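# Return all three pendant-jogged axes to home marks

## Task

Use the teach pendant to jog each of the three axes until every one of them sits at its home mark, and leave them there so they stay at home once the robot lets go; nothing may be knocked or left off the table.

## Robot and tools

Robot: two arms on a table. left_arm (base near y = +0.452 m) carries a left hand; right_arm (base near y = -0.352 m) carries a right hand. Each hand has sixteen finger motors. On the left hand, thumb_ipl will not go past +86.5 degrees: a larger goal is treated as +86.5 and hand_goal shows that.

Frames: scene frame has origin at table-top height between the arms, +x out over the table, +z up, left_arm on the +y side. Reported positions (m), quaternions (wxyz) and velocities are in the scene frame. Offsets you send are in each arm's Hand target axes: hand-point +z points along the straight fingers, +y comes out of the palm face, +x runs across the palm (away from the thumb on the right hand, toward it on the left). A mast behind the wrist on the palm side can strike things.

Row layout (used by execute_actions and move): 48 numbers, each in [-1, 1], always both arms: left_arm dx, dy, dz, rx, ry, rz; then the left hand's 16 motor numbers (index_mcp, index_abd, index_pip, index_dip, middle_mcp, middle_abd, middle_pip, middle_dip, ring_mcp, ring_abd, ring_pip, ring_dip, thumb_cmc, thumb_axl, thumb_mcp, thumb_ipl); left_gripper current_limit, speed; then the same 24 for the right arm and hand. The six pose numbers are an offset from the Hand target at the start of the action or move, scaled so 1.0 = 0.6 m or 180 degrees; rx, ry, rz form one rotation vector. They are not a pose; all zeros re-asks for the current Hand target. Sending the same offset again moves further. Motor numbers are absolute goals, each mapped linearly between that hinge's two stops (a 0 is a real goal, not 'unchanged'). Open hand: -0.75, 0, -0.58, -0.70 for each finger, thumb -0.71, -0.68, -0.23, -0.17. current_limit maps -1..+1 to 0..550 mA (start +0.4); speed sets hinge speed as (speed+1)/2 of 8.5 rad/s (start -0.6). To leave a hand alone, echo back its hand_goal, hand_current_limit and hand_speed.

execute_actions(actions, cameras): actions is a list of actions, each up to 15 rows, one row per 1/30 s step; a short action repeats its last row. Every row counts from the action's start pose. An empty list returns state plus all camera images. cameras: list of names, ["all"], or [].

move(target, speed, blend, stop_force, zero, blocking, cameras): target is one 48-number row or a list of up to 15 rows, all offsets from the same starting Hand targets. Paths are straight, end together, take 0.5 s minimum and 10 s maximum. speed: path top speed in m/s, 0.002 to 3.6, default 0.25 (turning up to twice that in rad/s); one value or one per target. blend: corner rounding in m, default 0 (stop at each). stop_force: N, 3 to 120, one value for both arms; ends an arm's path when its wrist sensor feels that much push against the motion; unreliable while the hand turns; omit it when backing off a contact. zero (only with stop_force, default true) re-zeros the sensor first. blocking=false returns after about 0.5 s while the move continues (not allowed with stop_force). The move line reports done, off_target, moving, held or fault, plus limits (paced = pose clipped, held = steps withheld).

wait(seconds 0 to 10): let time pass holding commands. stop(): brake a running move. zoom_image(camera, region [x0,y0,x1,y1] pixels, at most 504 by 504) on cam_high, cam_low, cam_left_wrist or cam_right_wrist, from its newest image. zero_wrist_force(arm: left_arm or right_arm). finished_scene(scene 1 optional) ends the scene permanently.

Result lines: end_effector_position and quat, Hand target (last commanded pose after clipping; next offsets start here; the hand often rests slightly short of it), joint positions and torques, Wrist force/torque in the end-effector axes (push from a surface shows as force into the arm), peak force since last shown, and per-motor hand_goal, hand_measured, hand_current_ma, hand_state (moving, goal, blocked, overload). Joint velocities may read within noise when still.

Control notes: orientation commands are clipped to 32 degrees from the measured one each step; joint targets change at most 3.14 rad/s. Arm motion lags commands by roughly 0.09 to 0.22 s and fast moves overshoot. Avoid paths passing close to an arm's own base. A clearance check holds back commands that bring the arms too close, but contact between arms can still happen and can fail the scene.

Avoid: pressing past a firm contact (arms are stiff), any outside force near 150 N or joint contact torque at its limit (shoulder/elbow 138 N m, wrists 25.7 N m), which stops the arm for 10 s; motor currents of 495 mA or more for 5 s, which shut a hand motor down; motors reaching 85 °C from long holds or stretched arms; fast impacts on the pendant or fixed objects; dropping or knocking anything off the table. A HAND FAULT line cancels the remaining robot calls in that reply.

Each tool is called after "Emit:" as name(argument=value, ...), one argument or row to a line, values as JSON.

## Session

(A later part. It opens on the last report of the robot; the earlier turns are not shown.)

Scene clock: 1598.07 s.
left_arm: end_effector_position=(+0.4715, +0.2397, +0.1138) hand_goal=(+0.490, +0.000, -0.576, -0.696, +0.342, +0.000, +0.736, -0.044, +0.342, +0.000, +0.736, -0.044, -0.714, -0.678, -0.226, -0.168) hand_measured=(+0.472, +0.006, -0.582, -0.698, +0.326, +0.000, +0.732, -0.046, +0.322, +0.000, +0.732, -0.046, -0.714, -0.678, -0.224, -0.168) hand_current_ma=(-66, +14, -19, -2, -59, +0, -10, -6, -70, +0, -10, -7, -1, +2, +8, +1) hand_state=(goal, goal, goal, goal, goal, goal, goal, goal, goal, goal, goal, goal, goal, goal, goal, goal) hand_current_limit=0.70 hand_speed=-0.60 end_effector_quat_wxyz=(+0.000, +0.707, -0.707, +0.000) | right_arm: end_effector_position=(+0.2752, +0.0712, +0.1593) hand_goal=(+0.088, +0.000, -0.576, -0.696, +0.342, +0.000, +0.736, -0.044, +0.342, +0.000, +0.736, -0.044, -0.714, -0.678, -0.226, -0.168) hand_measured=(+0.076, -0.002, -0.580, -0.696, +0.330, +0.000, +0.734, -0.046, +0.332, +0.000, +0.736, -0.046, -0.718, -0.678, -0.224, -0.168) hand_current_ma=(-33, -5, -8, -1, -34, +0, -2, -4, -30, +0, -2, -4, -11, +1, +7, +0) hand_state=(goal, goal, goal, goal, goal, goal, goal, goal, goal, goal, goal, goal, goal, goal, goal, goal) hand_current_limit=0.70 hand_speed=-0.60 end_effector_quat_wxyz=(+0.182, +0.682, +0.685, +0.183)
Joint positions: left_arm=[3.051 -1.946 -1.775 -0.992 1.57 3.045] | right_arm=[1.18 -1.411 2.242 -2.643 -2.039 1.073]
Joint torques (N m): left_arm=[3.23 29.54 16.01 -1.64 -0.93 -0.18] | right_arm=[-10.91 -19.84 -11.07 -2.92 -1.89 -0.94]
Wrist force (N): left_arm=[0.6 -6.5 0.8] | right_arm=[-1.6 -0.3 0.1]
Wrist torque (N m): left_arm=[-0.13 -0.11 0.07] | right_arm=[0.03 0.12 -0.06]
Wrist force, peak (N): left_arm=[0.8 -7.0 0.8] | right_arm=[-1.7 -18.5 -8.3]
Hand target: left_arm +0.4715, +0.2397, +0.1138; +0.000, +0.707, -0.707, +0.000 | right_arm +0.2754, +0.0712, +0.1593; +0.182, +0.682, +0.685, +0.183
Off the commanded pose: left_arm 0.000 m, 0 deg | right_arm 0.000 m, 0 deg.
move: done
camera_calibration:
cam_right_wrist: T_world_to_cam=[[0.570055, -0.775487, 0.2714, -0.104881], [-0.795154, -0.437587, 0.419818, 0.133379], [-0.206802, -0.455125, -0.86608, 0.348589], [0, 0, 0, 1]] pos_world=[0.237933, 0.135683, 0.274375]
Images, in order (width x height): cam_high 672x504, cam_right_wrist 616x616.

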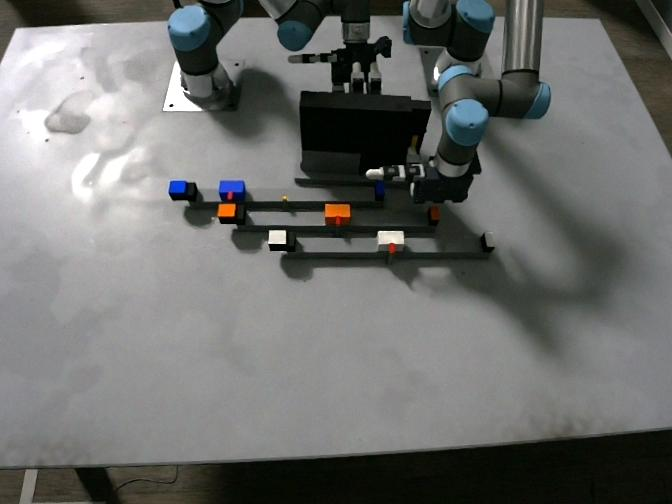

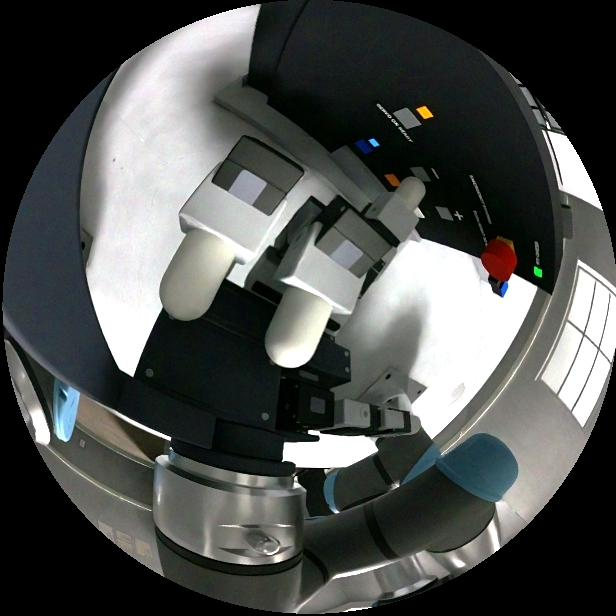

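Emit:
move(
  target=[0,0,0,0,0,0,0.49,0,-0.576,-0.696,0.342,0,0.737,-0.043,0.342,0,0.737,-0.043,-0.714,-0.678,-0.226,-0.168,0.7,-0.6,0,0.01082,0.00625,0,0,0,0.089,0,-0.576,-0.696,0.342,0,0.737,-0.043,0.342,0,0.737,-0.043,-0.714,-0.678,-0.226,-0.168,0.7,-0.6],
  speed=0.02,
)

Emit:
wait(
  seconds=10,
  cameras=["cam_high"],
)

Emit:
zoom_image(
  camera="cam_high",
  region=[220, 170, 300, 240],
)

Emit:
wait(
  seconds=10,
)

Emit:
wait(
  seconds=0.8,
)

Emit:
move(
  target=[0,0,0,0,0,0,0.49,0,-0.576,-0.696,0.342,0,0.737,-0.043,0.342,0,0.737,-0.043,-0.714,-0.678,-0.226,-0.168,0.7,-0.6,0,-0.01082,-0.00625,0,0,0,0.089,0,-0.576,-0.696,0.342,0,0.737,-0.043,0.342,0,0.737,-0.043,-0.714,-0.678,-0.226,-0.168,0.7,-0.6],
  speed=0.05,
  cameras=["cam_right_wrist","cam_high"],
)

Emit:
zoom_image(
  camera="cam_high",
  region=[250, 170, 330, 240],
)

Scene clock: 1614.70 s.
left_arm: end_effector_position=(+0.4715, +0.2397, +0.1138) hand_goal=(+0.490, +0.000, -0.576, -0.696, +0.342, +0.000, +0.736, -0.044, +0.342, +0.000, +0.736, -0.044, -0.714, -0.678, -0.226, -0.168) hand_measured=(+0.472, +0.006, -0.582, -0.698, +0.326, +0.000, +0.732, -0.046, +0.322, +0.000, +0.732, -0.046, -0.714, -0.678, -0.224, -0.168) hand_current_ma=(-66, +14, -19, -2, -59, +0, -10, -6, -70, +0, -10, -7, -1, +2, +8, +1) hand_state=(goal, goal, goal, goal, goal, goal, goal, goal, goal, goal, goal, goal, goal, goal, goal, goal) hand_current_limit=0.70 hand_speed=-0.60 end_effector_quat_wxyz=(+0.000, +0.707, -0.707, +0.000) | right_arm: end_effector_position=(+0.2830, +0.0712, +0.1592) hand_goal=(+0.088, +0.000, -0.576, -0.696, +0.342, +0.000, +0.736, -0.044, +0.342, +0.000, +0.736, -0.044, -0.714, -0.678, -0.226, -0.168) hand_measured=(+0.076, -0.002, -0.580, -0.696, +0.330, +0.000, +0.734, -0.046, +0.332, +0.000, +0.736, -0.046, -0.718, -0.678, -0.224, -0.168) hand_current_ma=(-33, -5, -8, -1, -34, +0, -2, -4, -30, +0, -2, -4, -11, +1, +7, +0) hand_state=(goal, goal, goal, goal, goal, goal, goal, goal, goal, goal, goal, goal, goal, goal, goal, goal) hand_current_limit=0.70 hand_speed=-0.60 end_effector_quat_wxyz=(+0.182, +0.682, +0.685, +0.183)
Joint positions: left_arm=[3.051 -1.946 -1.775 -0.992 1.57 3.045] | right_arm=[1.164 -1.406 2.24 -2.652 -2.035 1.055]
Joint torques (N m): left_arm=[3.21 29.83 14.87 -1.71 -0.75 -0.16] | right_arm=[8.98 -25.05 -23.13 -3.55 -1.52 1.31]
Wrist force (N): left_arm=[0.5 -6.9 0.7] | right_arm=[-1.9 -6.3 -3.3]
Wrist torque (N m): left_arm=[-0.16 -0.09 0.07] | right_arm=[0.02 0.06 0.11]
Wrist force, peak (N): left_arm=[0.8 -7.0 0.9] | right_arm=[-1.9 -6.3 -3.3]
Hand target: left_arm +0.4715, +0.2397, +0.1138; +0.000, +0.707, -0.707, +0.000 | right_arm +0.2829, +0.0712, +0.1592; +0.182, +0.682, +0.685, +0.183
Off the commanded pose: left_arm 0.000 m, 0 deg | right_arm 0.000 m, 0 deg.
move: done

Scene clock: 1624.70 s.
left_arm: end_effector_position=(+0.4715, +0.2397, +0.1138) hand_goal=(+0.490, +0.000, -0.576, -0.696, +0.342, +0.000, +0.736, -0.044, +0.342, +0.000, +0.736, -0.044, -0.714, -0.678, -0.226, -0.168) hand_measured=(+0.472, +0.006, -0.582, -0.698, +0.326, +0.000, +0.732, -0.046, +0.322, +0.000, +0.732, -0.046, -0.714, -0.678, -0.224, -0.168) hand_current_ma=(-66, +14, -19, -2, -59, +0, -10, -6, -70, +0, -10, -7, -1, +2, +8, +1) hand_state=(goal, goal, goal, goal, goal, goal, goal, goal, goal, goal, goal, goal, goal, goal, goal, goal) hand_current_limit=0.70 hand_speed=-0.60 end_effector_quat_wxyz=(+0.000, +0.707, -0.707, +0.000) | right_arm: end_effector_position=(+0.2829, +0.0712, +0.1592) hand_goal=(+0.088, +0.000, -0.576, -0.696, +0.342, +0.000, +0.736, -0.044, +0.342, +0.000, +0.736, -0.044, -0.714, -0.678, -0.226, -0.168) hand_measured=(+0.076, -0.004, -0.580, -0.696, +0.330, +0.000, +0.734, -0.046, +0.332, +0.000, +0.736, -0.046, -0.718, -0.678, -0.224, -0.168) hand_current_ma=(-33, -5, -8, -1, -34, +0, -2, -4, -30, +0, -2, -4, -11, +1, +7, +0) hand_state=(goal, goal, goal, goal, goal, goal, goal, goal, goal, goal, goal, goal, goal, goal, goal, goal) hand_current_limit=0.70 hand_speed=-0.60 end_effector_quat_wxyz=(+0.182, +0.682, +0.685, +0.183)
Joint positions: left_arm=[3.051 -1.946 -1.775 -0.992 1.57 3.045] | right_arm=[1.164 -1.406 2.24 -2.652 -2.035 1.055]
Joint torques (N m): left_arm=[3.36 29.64 14.77 -1.65 -0.61 -0.1] | right_arm=[12.76 -28.28 -7.28 -0.81 -3.05 0.49]
Wrist force (N): left_arm=[0.7 -6.8 0.6] | right_arm=[-1.5 -5.1 -2.2]
Wrist torque (N m): left_arm=[-0.15 -0.11 0.08] | right_arm=[0.00 0.01 0.12]
Wrist force, peak (N): left_arm=[0.7 -7.0 0.9] | right_arm=[-1.7 -6.2 -2.8]
Hand target: left_arm +0.4715, +0.2397, +0.1138; +0.000, +0.707, -0.707, +0.000 | right_arm +0.2829, +0.0712, +0.1592; +0.182, +0.682, +0.685, +0.183
Off the commanded pose: left_arm 0.000 m, 0 deg | right_arm 0.000 m, 0 deg.
wait: 10.00 s; at rest by 0.17 s
Images, in order (width x height): cam_high 672x504.

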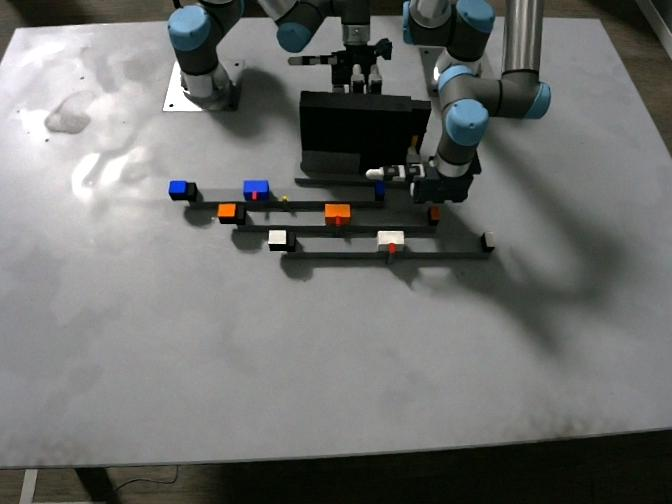

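Scaled by 6.300.

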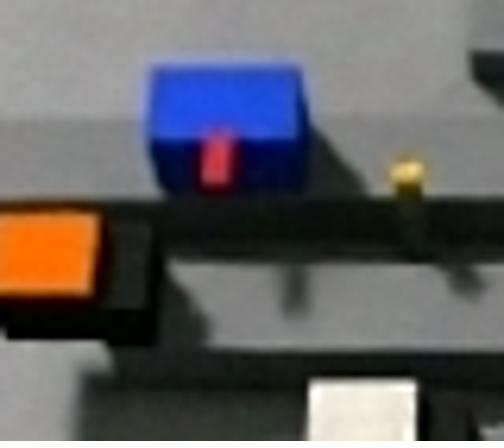

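Scene clock: 1634.70 s.
left_arm: end_effector_position=(+0.4715, +0.2397, +0.1138) hand_goal=(+0.490, +0.000, -0.576, -0.696, +0.342, +0.000, +0.736, -0.044, +0.342, +0.000, +0.736, -0.044, -0.714, -0.678, -0.226, -0.168) hand_measured=(+0.472, +0.006, -0.582, -0.698, +0.326, +0.000, +0.732, -0.046, +0.322, +0.000, +0.732, -0.046, -0.714, -0.678, -0.224, -0.168) hand_current_ma=(-66, +14, -19, -2, -59, +0, -10, -6, -70, +0, -10, -7, -1, +2, +8, +1) hand_state=(goal, goal, goal, goal, goal, goal, goal, goal, goal, goal, goal, goal, goal, goal, goal, goal) hand_current_limit=0.70 hand_speed=-0.60 end_effector_quat_wxyz=(+0.000, +0.707, -0.707, +0.000) | right_arm: end_effector_position=(+0.2829, +0.0712, +0.1592) hand_goal=(+0.088, +0.000, -0.576, -0.696, +0.342, +0.000, +0.736, -0.044, +0.342, +0.000, +0.736, -0.044, -0.714, -0.678, -0.226, -0.168) hand_measured=(+0.076, -0.004, -0.580, -0.696, +0.330, +0.000, +0.734, -0.046, +0.332, +0.000, +0.736, -0.046, -0.718, -0.678, -0.224, -0.168) hand_current_ma=(-33, -5, -8, -1, -34, +0, -2, -4, -30, +0, -2, -4, -11, +1, +7, +0) hand_state=(goal, goal, goal, goal, goal, goal, goal, goal, goal, goal, goal, goal, goal, goal, goal, goal) hand_current_limit=0.70 hand_speed=-0.60 end_effector_quat_wxyz=(+0.182, +0.682, +0.685, +0.183)
Joint positions: left_arm=[3.051 -1.946 -1.775 -0.992 1.57 3.045] | right_arm=[1.164 -1.406 2.24 -2.652 -2.035 1.055]
Joint torques (N m): left_arm=[3.4 30.75 14.63 -1.49 -0.52 -0.17] | right_arm=[12.93 -27.22 -7.76 -0.76 -2.41 -0.12]
Wrist force (N): left_arm=[0.9 -6.6 0.7] | right_arm=[-1.7 -5.1 -2.3]
Wrist torque (N m): left_arm=[-0.12 -0.14 0.09] | right_arm=[0.00 0.05 0.09]
Wrist force, peak (N): left_arm=[0.9 -7.1 1.0] | right_arm=[-1.9 -5.4 -2.5]
Hand target: left_arm +0.4715, +0.2397, +0.1138; +0.000, +0.707, -0.707, +0.000 | right_arm +0.2829, +0.0712, +0.1592; +0.182, +0.682, +0.685, +0.183
Off the commanded pose: left_arm 0.000 m, 0 deg | right_arm 0.000 m, 0 deg.
wait: 10.00 s; at rest by 0.17 s

Scene clock: 1635.50 s.
left_arm: end_effector_position=(+0.4715, +0.2397, +0.1138) hand_goal=(+0.490, +0.000, -0.576, -0.696, +0.342, +0.000, +0.736, -0.044, +0.342, +0.000, +0.736, -0.044, -0.714, -0.678, -0.226, -0.168) hand_measured=(+0.472, +0.006, -0.582, -0.698, +0.326, +0.000, +0.732, -0.046, +0.322, +0.000, +0.732, -0.046, -0.714, -0.678, -0.224, -0.168) hand_current_ma=(-66, +14, -19, -2, -59, +0, -10, -6, -70, +0, -10, -7, -1, +2, +8, +1) hand_state=(goal, goal, goal, goal, goal, goal, goal, goal, goal, goal, goal, goal, goal, goal, goal, goal) hand_current_limit=0.70 hand_speed=-0.60 end_effector_quat_wxyz=(+0.000, +0.707, -0.707, +0.000) | right_arm: end_effector_position=(+0.2829, +0.0712, +0.1592) hand_goal=(+0.088, +0.000, -0.576, -0.696, +0.342, +0.000, +0.736, -0.044, +0.342, +0.000, +0.736, -0.044, -0.714, -0.678, -0.226, -0.168) hand_measured=(+0.076, -0.004, -0.580, -0.696, +0.330, +0.000, +0.734, -0.046, +0.332, +0.000, +0.736, -0.046, -0.718, -0.678, -0.224, -0.168) hand_current_ma=(-33, -5, -8, -1, -34, +0, -2, -4, -30, +0, -2, -4, -11, +1, +7, +0) hand_state=(goal, goal, goal, goal, goal, goal, goal, goal, goal, goal, goal, goal, goal, goal, goal, goal) hand_current_limit=0.70 hand_speed=-0.60 end_effector_quat_wxyz=(+0.182, +0.682, +0.685, +0.183)
Joint positions: left_arm=[3.051 -1.946 -1.775 -0.992 1.57 3.045] | right_arm=[1.164 -1.406 2.24 -2.652 -2.035 1.055]
Joint torques (N m): left_arm=[2.84 30.9 15.21 -1.48 -0.59 -0.15] | right_arm=[12.32 -28.3 -6.79 -0.55 -2.58 -0.07]
Wrist force (N): left_arm=[0.5 -6.7 0.7] | right_arm=[-1.6 -4.8 -2.3]
Wrist torque (N m): left_arm=[-0.14 -0.08 0.06] | right_arm=[0.05 0.04 0.12]
Wrist force, peak (N): left_arm=[1.0 -6.9 0.8] | right_arm=[-1.5 -5.2 -2.4]
Hand target: left_arm +0.4715, +0.2397, +0.1138; +0.000, +0.707, -0.707, +0.000 | right_arm +0.2829, +0.0712, +0.1592; +0.182, +0.682, +0.685, +0.183
Off the commanded pose: left_arm 0.000 m, 0 deg | right_arm 0.000 m, 0 deg.
wait: 0.80 s; at rest by 0.17 s

Scene clock: 1636.20 s.
left_arm: end_effector_position=(+0.4715, +0.2397, +0.1138) hand_goal=(+0.490, +0.000, -0.576, -0.696, +0.342, +0.000, +0.736, -0.044, +0.342, +0.000, +0.736, -0.044, -0.714, -0.678, -0.226, -0.168) hand_measured=(+0.472, +0.006, -0.582, -0.698, +0.326, +0.000, +0.732, -0.046, +0.322, +0.000, +0.732, -0.046, -0.714, -0.678, -0.224, -0.168) hand_current_ma=(-66, +14, -19, -2, -59, +0, -10, -6, -70, +0, -10, -7, -1, +2, +8, +1) hand_state=(goal, goal, goal, goal, goal, goal, goal, goal, goal, goal, goal, goal, goal, goal, goal, goal) hand_current_limit=0.70 hand_speed=-0.60 end_effector_quat_wxyz=(+0.000, +0.707, -0.707, +0.000) | right_arm: end_effector_position=(+0.2752, +0.0712, +0.1593) hand_goal=(+0.088, +0.000, -0.576, -0.696, +0.342, +0.000, +0.736, -0.044, +0.342, +0.000, +0.736, -0.044, -0.714, -0.678, -0.226, -0.168) hand_measured=(+0.076, -0.002, -0.580, -0.696, +0.330, +0.000, +0.734, -0.046, +0.332, +0.000, +0.736, -0.046, -0.718, -0.678, -0.224, -0.168) hand_current_ma=(-33, -5, -8, -1, -34, +0, -2, -4, -30, +0, -2, -4, -11, +1, +7, +0) hand_state=(goal, goal, goal, goal, goal, goal, goal, goal, goal, goal, goal, goal, goal, goal, goal, goal) hand_current_limit=0.70 hand_speed=-0.60 end_effector_quat_wxyz=(+0.182, +0.682, +0.685, +0.183) end_effector_velocity=(+0.001, +0.000, -0.001) end_effector_angular_velocity=(-0.004, +0.000, +0.003)
Joint positions: left_arm=[3.051 -1.946 -1.775 -0.992 1.57 3.045] | right_arm=[1.18 -1.411 2.242 -2.643 -2.039 1.073]
Joint velocities: left_arm=[within noise] | right_arm=[-0.001 0.002 0 0 0 -0.005]
Joint torques (N m): left_arm=[3.37 30.4 14.01 -1.5 -0.61 -0.23] | right_arm=[-10.99 -20.54 -10.48 -2.84 -2.11 -1.14]
Wrist force (N): left_arm=[0.6 -6.5 0.8] | right_arm=[-1.4 -0.4 -0.1]
Wrist torque (N m): left_arm=[-0.12 -0.10 0.07] | right_arm=[0.05 0.09 -0.04]
Wrist force, peak (N): left_arm=[0.7 -6.9 0.8] | right_arm=[-1.8 -4.9 -2.3]
Hand target: left_arm +0.4715, +0.2397, +0.1138; +0.000, +0.707, -0.707, +0.000 | right_arm +0.2754, +0.0712, +0.1593; +0.182, +0.682, +0.685, +0.183
Off the commanded pose: left_arm 0.000 m, 0 deg | right_arm 0.000 m, 0 deg.
move: done
camera_calibration:
cam_right_wrist: T_world_to_cam=[[0.570055, -0.775487, 0.2714, -0.104881], [-0.795154, -0.437587, 0.419818, 0.133379], [-0.206802, -0.455125, -0.86608, 0.348589], [0, 0, 0, 1]] pos_world=[0.237933, 0.135683, 0.274375]
Images, in order (width x height): cam_high 672x504, cam_right_wrist 616x616.

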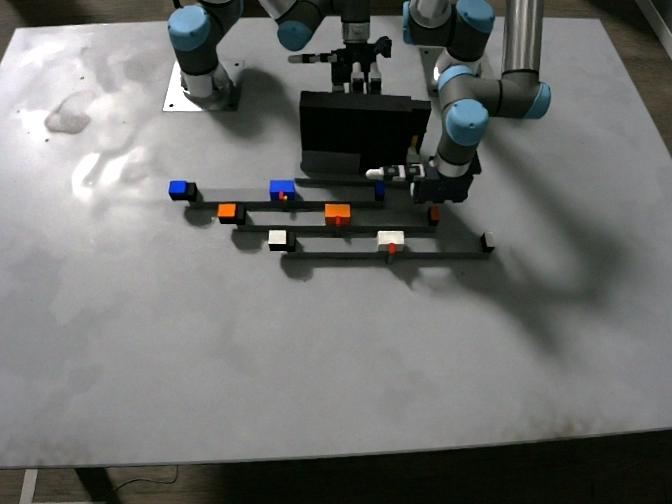

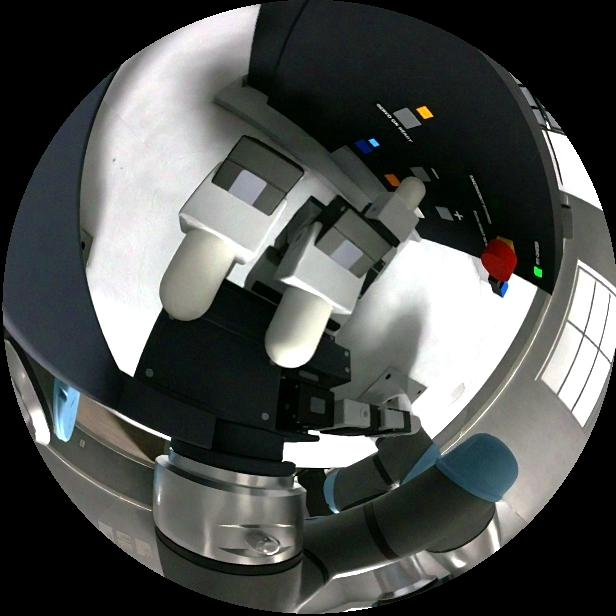

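Scaled by 6.300.

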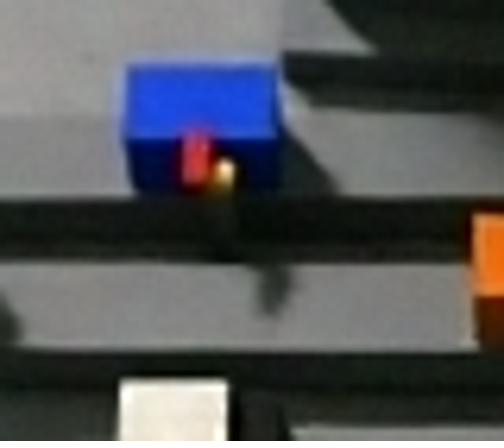

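Emit:
move(
  target=[0,0,0,0,0,0,0.49,0,-0.576,-0.696,0.342,0,0.737,-0.043,0.342,0,0.737,-0.043,-0.714,-0.678,-0.226,-0.168,0.7,-0.6,0,0.01082,0.00625,0,0,0,0.089,0,-0.576,-0.696,0.342,0,0.737,-0.043,0.342,0,0.737,-0.043,-0.714,-0.678,-0.226,-0.168,0.7,-0.6],
  speed=0.02,
)

Emit:
wait(
  seconds=0.97,
)

Emit:
move(
  target=[0,0,0,0,0,0,0.49,0,-0.576,-0.696,0.342,0,0.737,-0.043,0.342,0,0.737,-0.043,-0.714,-0.678,-0.226,-0.168,0.7,-0.6,0,-0.01082,-0.00625,0,0,0,0.089,0,-0.576,-0.696,0.342,0,0.737,-0.043,0.342,0,0.737,-0.043,-0.714,-0.678,-0.226,-0.168,0.7,-0.6],
  speed=0.05,
  cameras=["cam_right_wrist","cam_high","cam_left_wrist","cam_low"],
)

Emit:
zoom_image(
  camera="cam_high",
  region=[268, 175, 304, 211],
)

Emit:
zoom_image(
  camera="cam_high",
  region=[320, 205, 356, 241],
)

Emit:
zoom_image(
  camera="cam_high",
  region=[370, 230, 406, 266],
)

Emit:
zoom_image(
  camera="cam_left_wrist",
  region=[110, 270, 310, 390],
)

Emit:
zoom_image(
  camera="cam_low",
  region=[370, 200, 550, 300],
)

Scene clock: 1656.73 s.
left_arm: end_effector_position=(+0.4715, +0.2397, +0.1138) hand_goal=(+0.490, +0.000, -0.576, -0.696, +0.342, +0.000, +0.736, -0.044, +0.342, +0.000, +0.736, -0.044, -0.714, -0.678, -0.226, -0.168) hand_measured=(+0.472, +0.006, -0.582, -0.698, +0.326, +0.000, +0.732, -0.046, +0.322, +0.000, +0.732, -0.046, -0.714, -0.678, -0.224, -0.168) hand_current_ma=(-66, +14, -19, -2, -59, +0, -10, -6, -70, +0, -10, -7, -1, +2, +8, +1) hand_state=(goal, goal, goal, goal, goal, goal, goal, goal, goal, goal, goal, goal, goal, goal, goal, goal) hand_current_limit=0.70 hand_speed=-0.60 end_effector_quat_wxyz=(+0.000, +0.707, -0.707, +0.000) | right_arm: end_effector_position=(+0.2830, +0.0712, +0.1592) hand_goal=(+0.088, +0.000, -0.576, -0.696, +0.342, +0.000, +0.736, -0.044, +0.342, +0.000, +0.736, -0.044, -0.714, -0.678, -0.226, -0.168) hand_measured=(+0.076, -0.004, -0.580, -0.696, +0.330, +0.000, +0.734, -0.046, +0.332, +0.000, +0.736, -0.046, -0.718, -0.678, -0.224, -0.168) hand_current_ma=(-33, -6, -8, -1, -34, +0, -2, -4, -30, +0, -2, -4, -11, +1, +7, +0) hand_state=(goal, goal, goal, goal, goal, goal, goal, goal, goal, goal, goal, goal, goal, goal, goal, goal) hand_current_limit=0.70 hand_speed=-0.60 end_effector_quat_wxyz=(+0.182, +0.682, +0.685, +0.183)
Joint positions: left_arm=[3.051 -1.946 -1.775 -0.992 1.57 3.045] | right_arm=[1.164 -1.406 2.24 -2.652 -2.035 1.055]
Joint torques (N m): left_arm=[2.92 30.14 14.82 -1.35 -0.51 0.03] | right_arm=[9.23 -24.34 -24.85 -3.44 -1.57 1.08]
Wrist force (N): left_arm=[1.0 -6.6 1.0] | right_arm=[-1.9 -6.4 -3.1]
Wrist torque (N m): left_arm=[-0.14 -0.16 0.11] | right_arm=[0.00 0.05 0.11]
Wrist force, peak (N): left_arm=[0.8 -6.9 0.9] | right_arm=[-1.9 -6.4 -3.1]
Hand target: left_arm +0.4715, +0.2397, +0.1138; +0.000, +0.707, -0.707, +0.000 | right_arm +0.2829, +0.0712, +0.1592; +0.182, +0.682, +0.685, +0.183
Off the commanded pose: left_arm 0.000 m, 0 deg | right_arm 0.000 m, 0 deg.
move: done

Scene clock: 1657.73 s.
left_arm: end_effector_position=(+0.4715, +0.2397, +0.1138) hand_goal=(+0.490, +0.000, -0.576, -0.696, +0.342, +0.000, +0.736, -0.044, +0.342, +0.000, +0.736, -0.044, -0.714, -0.678, -0.226, -0.168) hand_measured=(+0.472, +0.006, -0.582, -0.698, +0.326, +0.000, +0.732, -0.046, +0.322, +0.000, +0.732, -0.046, -0.714, -0.678, -0.224, -0.168) hand_current_ma=(-66, +14, -19, -2, -59, +0, -10, -6, -70, +0, -10, -7, -1, +2, +8, +1) hand_state=(goal, goal, goal, goal, goal, goal, goal, goal, goal, goal, goal, goal, goal, goal, goal, goal) hand_current_limit=0.70 hand_speed=-0.60 end_effector_quat_wxyz=(+0.000, +0.707, -0.707, +0.000) | right_arm: end_effector_position=(+0.2829, +0.0712, +0.1593) hand_goal=(+0.088, +0.000, -0.576, -0.696, +0.342, +0.000, +0.736, -0.044, +0.342, +0.000, +0.736, -0.044, -0.714, -0.678, -0.226, -0.168) hand_measured=(+0.076, -0.004, -0.580, -0.696, +0.330, +0.000, +0.734, -0.046, +0.332, +0.000, +0.736, -0.046, -0.718, -0.678, -0.224, -0.168) hand_current_ma=(-33, -6, -8, -1, -34, +0, -2, -4, -30, +0, -2, -4, -11, +1, +7, +0) hand_state=(goal, goal, goal, goal, goal, goal, goal, goal, goal, goal, goal, goal, goal, goal, goal, goal) hand_current_limit=0.70 hand_speed=-0.60 end_effector_quat_wxyz=(+0.182, +0.682, +0.685, +0.183)
Joint positions: left_arm=[3.051 -1.946 -1.775 -0.992 1.57 3.045] | right_arm=[1.164 -1.406 2.24 -2.652 -2.035 1.055]
Joint torques (N m): left_arm=[2.4 30.73 14.56 -1.57 -0.53 -0.33] | right_arm=[12.45 -28.44 -9.11 -0.61 -3.41 0.92]
Wrist force (N): left_arm=[0.8 -6.7 0.6] | right_arm=[-2.0 -5.0 -2.4]
Wrist torque (N m): left_arm=[-0.13 -0.12 0.08] | right_arm=[0.04 0.07 0.09]
Wrist force, peak (N): left_arm=[0.9 -6.9 0.9] | right_arm=[-1.7 -6.5 -2.8]
Hand target: left_arm +0.4715, +0.2397, +0.1138; +0.000, +0.707, -0.707, +0.000 | right_arm +0.2829, +0.0712, +0.1592; +0.182, +0.682, +0.685, +0.183
Off the commanded pose: left_arm 0.000 m, 0 deg | right_arm 0.000 m, 0 deg.
wait: 1.00 s; at rest by 0.17 s

Scene clock: 1658.43 s.
left_arm: end_effector_position=(+0.4715, +0.2397, +0.1138) hand_goal=(+0.490, +0.000, -0.576, -0.696, +0.342, +0.000, +0.736, -0.044, +0.342, +0.000, +0.736, -0.044, -0.714, -0.678, -0.226, -0.168) hand_measured=(+0.472, +0.006, -0.582, -0.698, +0.326, +0.000, +0.732, -0.046, +0.322, +0.000, +0.732, -0.046, -0.714, -0.678, -0.224, -0.168) hand_current_ma=(-66, +14, -19, -2, -59, +0, -10, -6, -70, +0, -10, -7, -1, +2, +8, +1) hand_state=(goal, goal, goal, goal, goal, goal, goal, goal, goal, goal, goal, goal, goal, goal, goal, goal) hand_current_limit=0.70 hand_speed=-0.60 end_effector_quat_wxyz=(+0.000, +0.707, -0.707, +0.000) | right_arm: end_effector_position=(+0.2752, +0.0712, +0.1593) hand_goal=(+0.088, +0.000, -0.576, -0.696, +0.342, +0.000, +0.736, -0.044, +0.342, +0.000, +0.736, -0.044, -0.714, -0.678, -0.226, -0.168) hand_measured=(+0.076, -0.002, -0.580, -0.696, +0.330, +0.000, +0.734, -0.046, +0.332, +0.000, +0.736, -0.046, -0.718, -0.678, -0.224, -0.168) hand_current_ma=(-33, -5, -8, -1, -34, +0, -2, -4, -30, +0, -2, -4, -11, +1, +7, +0) hand_state=(goal, goal, goal, goal, goal, goal, goal, goal, goal, goal, goal, goal, goal, goal, goal, goal) hand_current_limit=0.70 hand_speed=-0.60 end_effector_quat_wxyz=(+0.182, +0.682, +0.685, +0.183)
Joint positions: left_arm=[3.051 -1.946 -1.775 -0.992 1.57 3.045] | right_arm=[1.18 -1.411 2.242 -2.643 -2.039 1.073]
Joint torques (N m): left_arm=[2.89 30.43 14.19 -1.46 -0.47 -0.23] | right_arm=[-10.38 -20.88 -10.78 -2.69 -1.92 -1.06]
Wrist force (N): left_arm=[0.8 -6.7 0.6] | right_arm=[-1.3 -0.4 -0.1]
Wrist torque (N m): left_arm=[-0.15 -0.13 0.09] | right_arm=[0.03 0.09 -0.03]
Wrist force, peak (N): left_arm=[0.8 -6.7 1.0] | right_arm=[-1.7 -5.0 -2.2]
Hand target: left_arm +0.4715, +0.2397, +0.1138; +0.000, +0.707, -0.707, +0.000 | right_arm +0.2754, +0.0712, +0.1593; +0.182, +0.682, +0.685, +0.183
Off the commanded pose: left_arm 0.000 m, 0 deg | right_arm 0.000 m, 0 deg.
move: done
camera_calibration:
cam_left_wrist: T_world_to_cam=[[0.659931, 0.750506, -0.0350925, -0.515153], [0.513678, -0.416613, 0.750045, -0.285689], [0.548294, -0.513004, -0.660455, 0.0653523], [0, 0, 0, 1]] pos_world=[0.450885, 0.30113, 0.239364]
cam_right_wrist: T_world_to_cam=[[0.570055, -0.775487, 0.2714, -0.104881], [-0.795154, -0.437587, 0.419818, 0.133379], [-0.206802, -0.455125, -0.86608, 0.348589], [0, 0, 0, 1]] pos_world=[0.237933, 0.135683, 0.274375]

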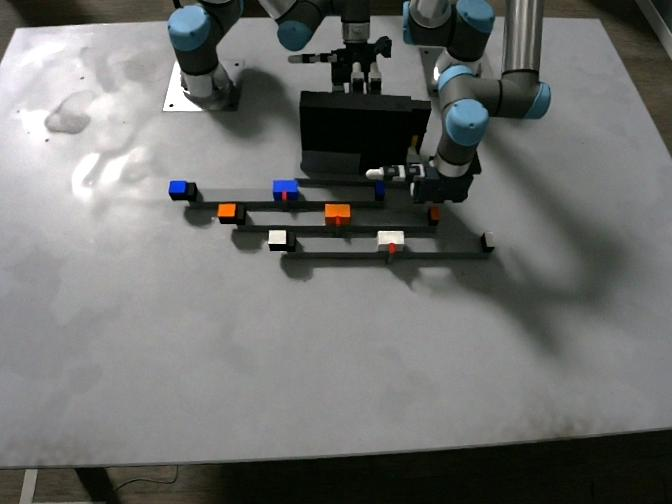

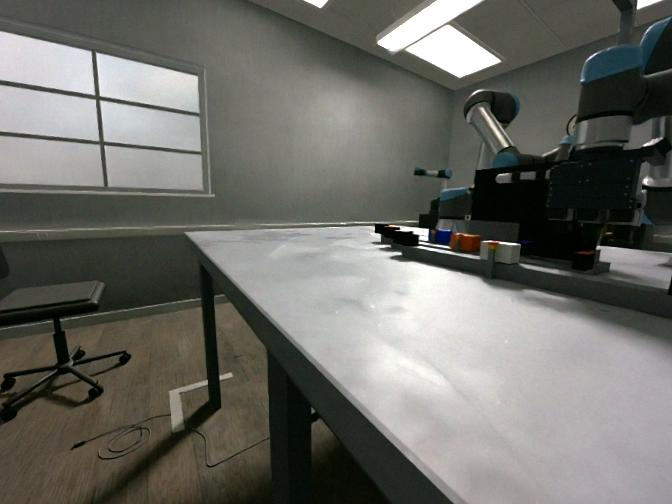

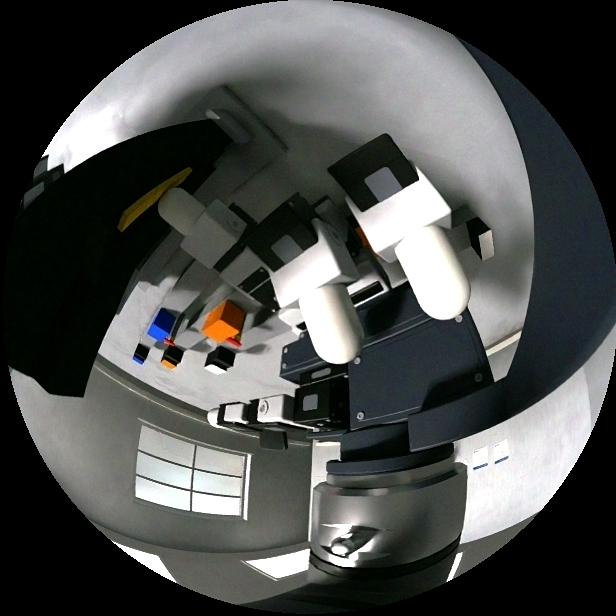

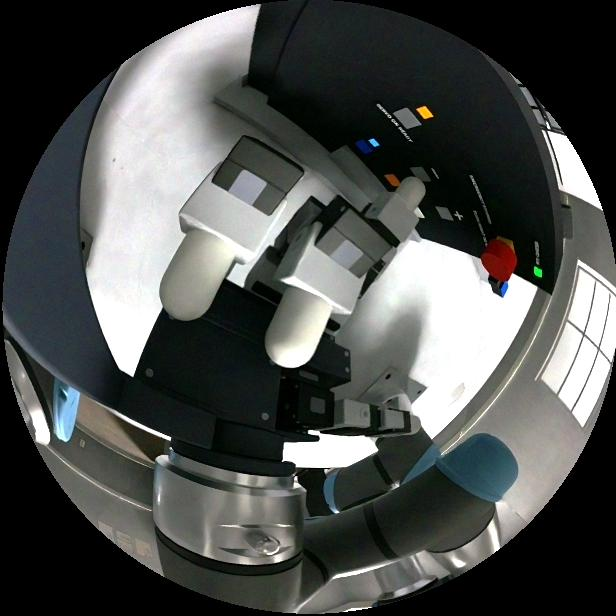

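Scaled by 14.000.

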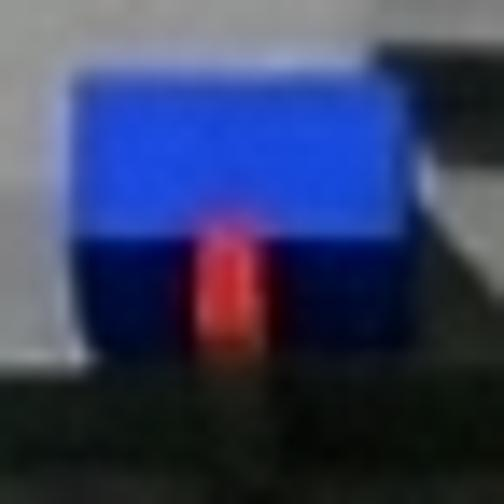

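Scaled by 14.000.

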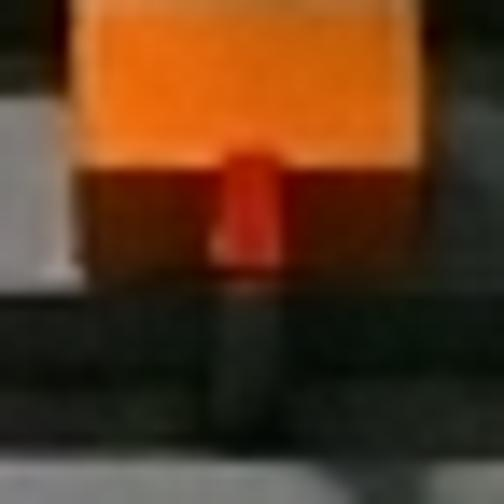

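Scaled by 14.000.

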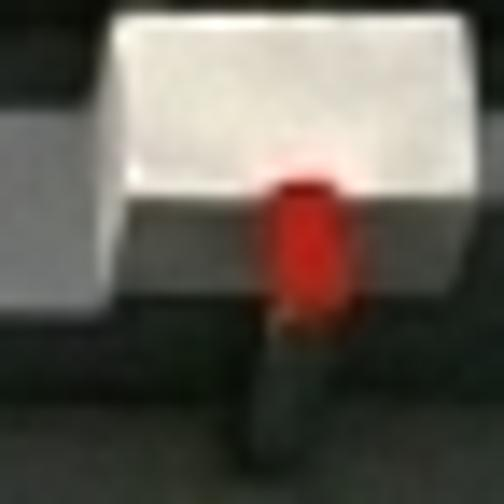

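Scaled by 2.520 from the camera's 616x616 image, which has a finer 880x880 frame.

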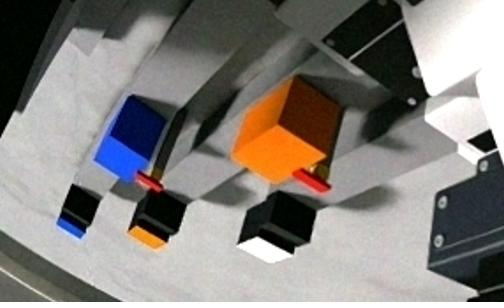

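Scaled by 2.800.

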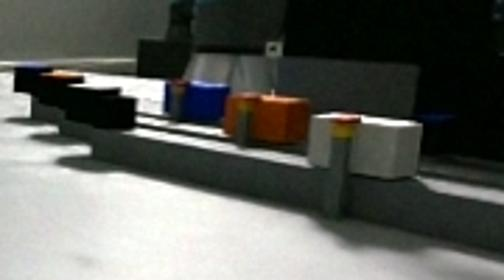

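Emit:
zoom_image(
  camera="cam_low",
  region=[420, 220, 510, 280],
)

Emit:
zoom_image(
  camera="cam_left_wrist",
  region=[140, 310, 240, 370],
)

Scaled by 5.600.

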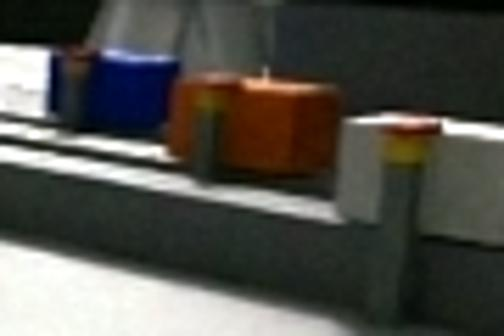

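Scaled by 5.040 from the camera's 616x616 image, which has a finer 880x880 frame.

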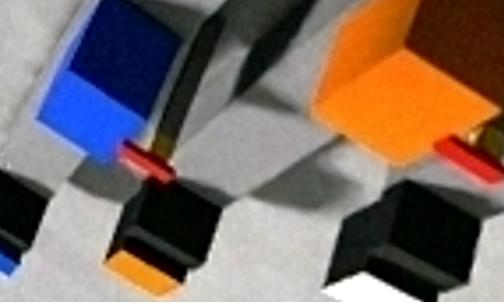

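Emit:
move(
  target=[0,-0.05,0,0,0,0,0.49,0,-0.576,-0.696,0.342,0,0.737,-0.043,0.342,0,0.737,-0.043,-0.714,-0.678,-0.226,-0.168,0.7,-0.6,0,-0.1155,-0.0667,0,0,0,0.089,0,-0.576,-0.696,0.342,0,0.737,-0.043,0.342,0,0.737,-0.043,-0.714,-0.678,-0.226,-0.168,0.7,-0.6],
  speed=0.06,
  cameras=["cam_high","cam_right_wrist"],
)

Emit:
zoom_image(
  camera="cam_high",
  region=[260, 170, 420, 270],
)

Scene clock: 1678.87 s.
left_arm: end_effector_position=(+0.5015, +0.2398, +0.1137) hand_goal=(+0.490, +0.000, -0.576, -0.696, +0.342, +0.000, +0.736, -0.044, +0.342, +0.000, +0.736, -0.044, -0.714, -0.678, -0.226, -0.168) hand_measured=(+0.472, +0.004, -0.582, -0.698, +0.326, +0.000, +0.732, -0.046, +0.322, +0.000, +0.732, -0.046, -0.714, -0.678, -0.224, -0.168) hand_current_ma=(-66, +8, -19, -2, -59, +0, -10, -6, -70, +0, -10, -7, -1, +2, +8, +1) hand_state=(goal, goal, goal, goal, goal, goal, goal, goal, goal, goal, goal, goal, goal, goal, goal, goal) hand_current_limit=0.70 hand_speed=-0.60 end_effector_quat_wxyz=(+0.000, +0.707, -0.707, +0.000) | right_arm: end_effector_position=(+0.1954, +0.0709, +0.1595) hand_goal=(+0.088, +0.000, -0.576, -0.696, +0.342, +0.000, +0.736, -0.044, +0.342, +0.000, +0.736, -0.044, -0.714, -0.678, -0.226, -0.168) hand_measured=(+0.076, -0.002, -0.580, -0.696, +0.330, +0.000, +0.734, -0.046, +0.332, +0.000, +0.736, -0.046, -0.718, -0.678, -0.224, -0.168) hand_current_ma=(-33, -5, -8, -1, -34, +0, -2, -4, -30, +0, -2, -4, -11, +1, +7, +0) hand_state=(goal, goal, goal, goal, goal, goal, goal, goal, goal, goal, goal, goal, goal, goal, goal, goal) hand_current_limit=0.70 hand_speed=-0.60 end_effector_quat_wxyz=(+0.182, +0.681, +0.685, +0.183)
Joint positions: left_arm=[3.055 -2.005 -1.686 -1.022 1.57 3.049] | right_arm=[1.356 -1.443 2.248 -2.525 -2.073 1.268]
Joint torques (N m): left_arm=[1.64 45.81 8.16 3.9 -0.8 1.22] | right_arm=[-12.8 -15.38 -20.93 -5.19 0.5 -0.9]
Wrist force (N): left_arm=[1.4 -0.4 0.9] | right_arm=[-1.3 -0.3 -0.1]
Wrist torque (N m): left_arm=[0.06 -0.15 0.12] | right_arm=[0.05 0.09 0.04]
Wrist force, peak (N): left_arm=[1.0 -7.0 1.1] | right_arm=[-1.9 -0.3 0.1]
Hand target: left_arm +0.5015, +0.2397, +0.1138; +0.000, +0.707, -0.707, +0.000 | right_arm +0.1954, +0.0708, +0.1594; +0.182, +0.682, +0.685, +0.183
Off the commanded pose: left_arm 0.000 m, 0 deg | right_arm 0.000 m, 0 deg.
move: done
camera_calibration:
cam_right_wrist: T_world_to_cam=[[0.570041, -0.775471, 0.271472, -0.0597447], [-0.795241, -0.437708, 0.419528, 0.0696555], [-0.206507, -0.455034, -0.866198, 0.332118], [0, 0, 0, 1]] pos_world=[0.158034, 0.135283, 0.274676]
Images, in order (width x height): cam_high 672x504, cam_right_wrist 616x616.

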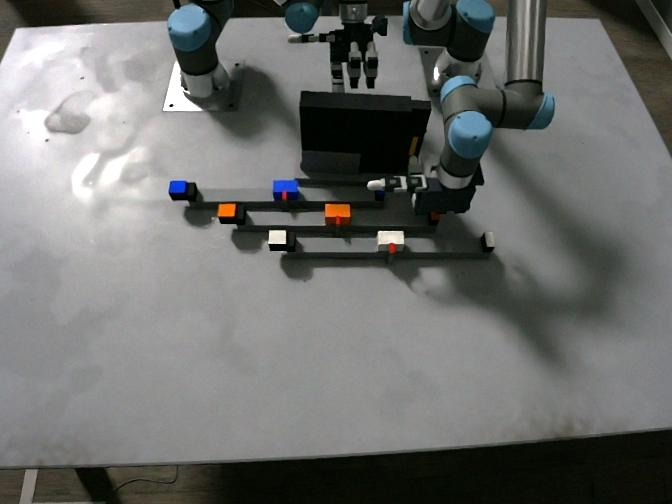

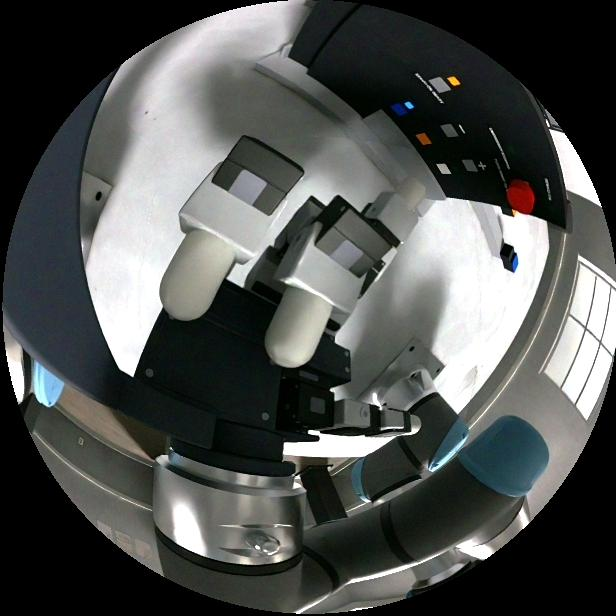

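Scaled by 3.150.

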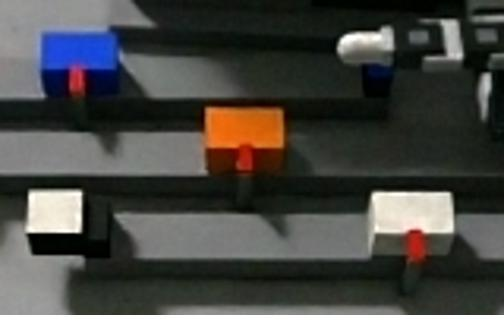

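Emit:
finished_scene(
)

The scene is finished: the task was done.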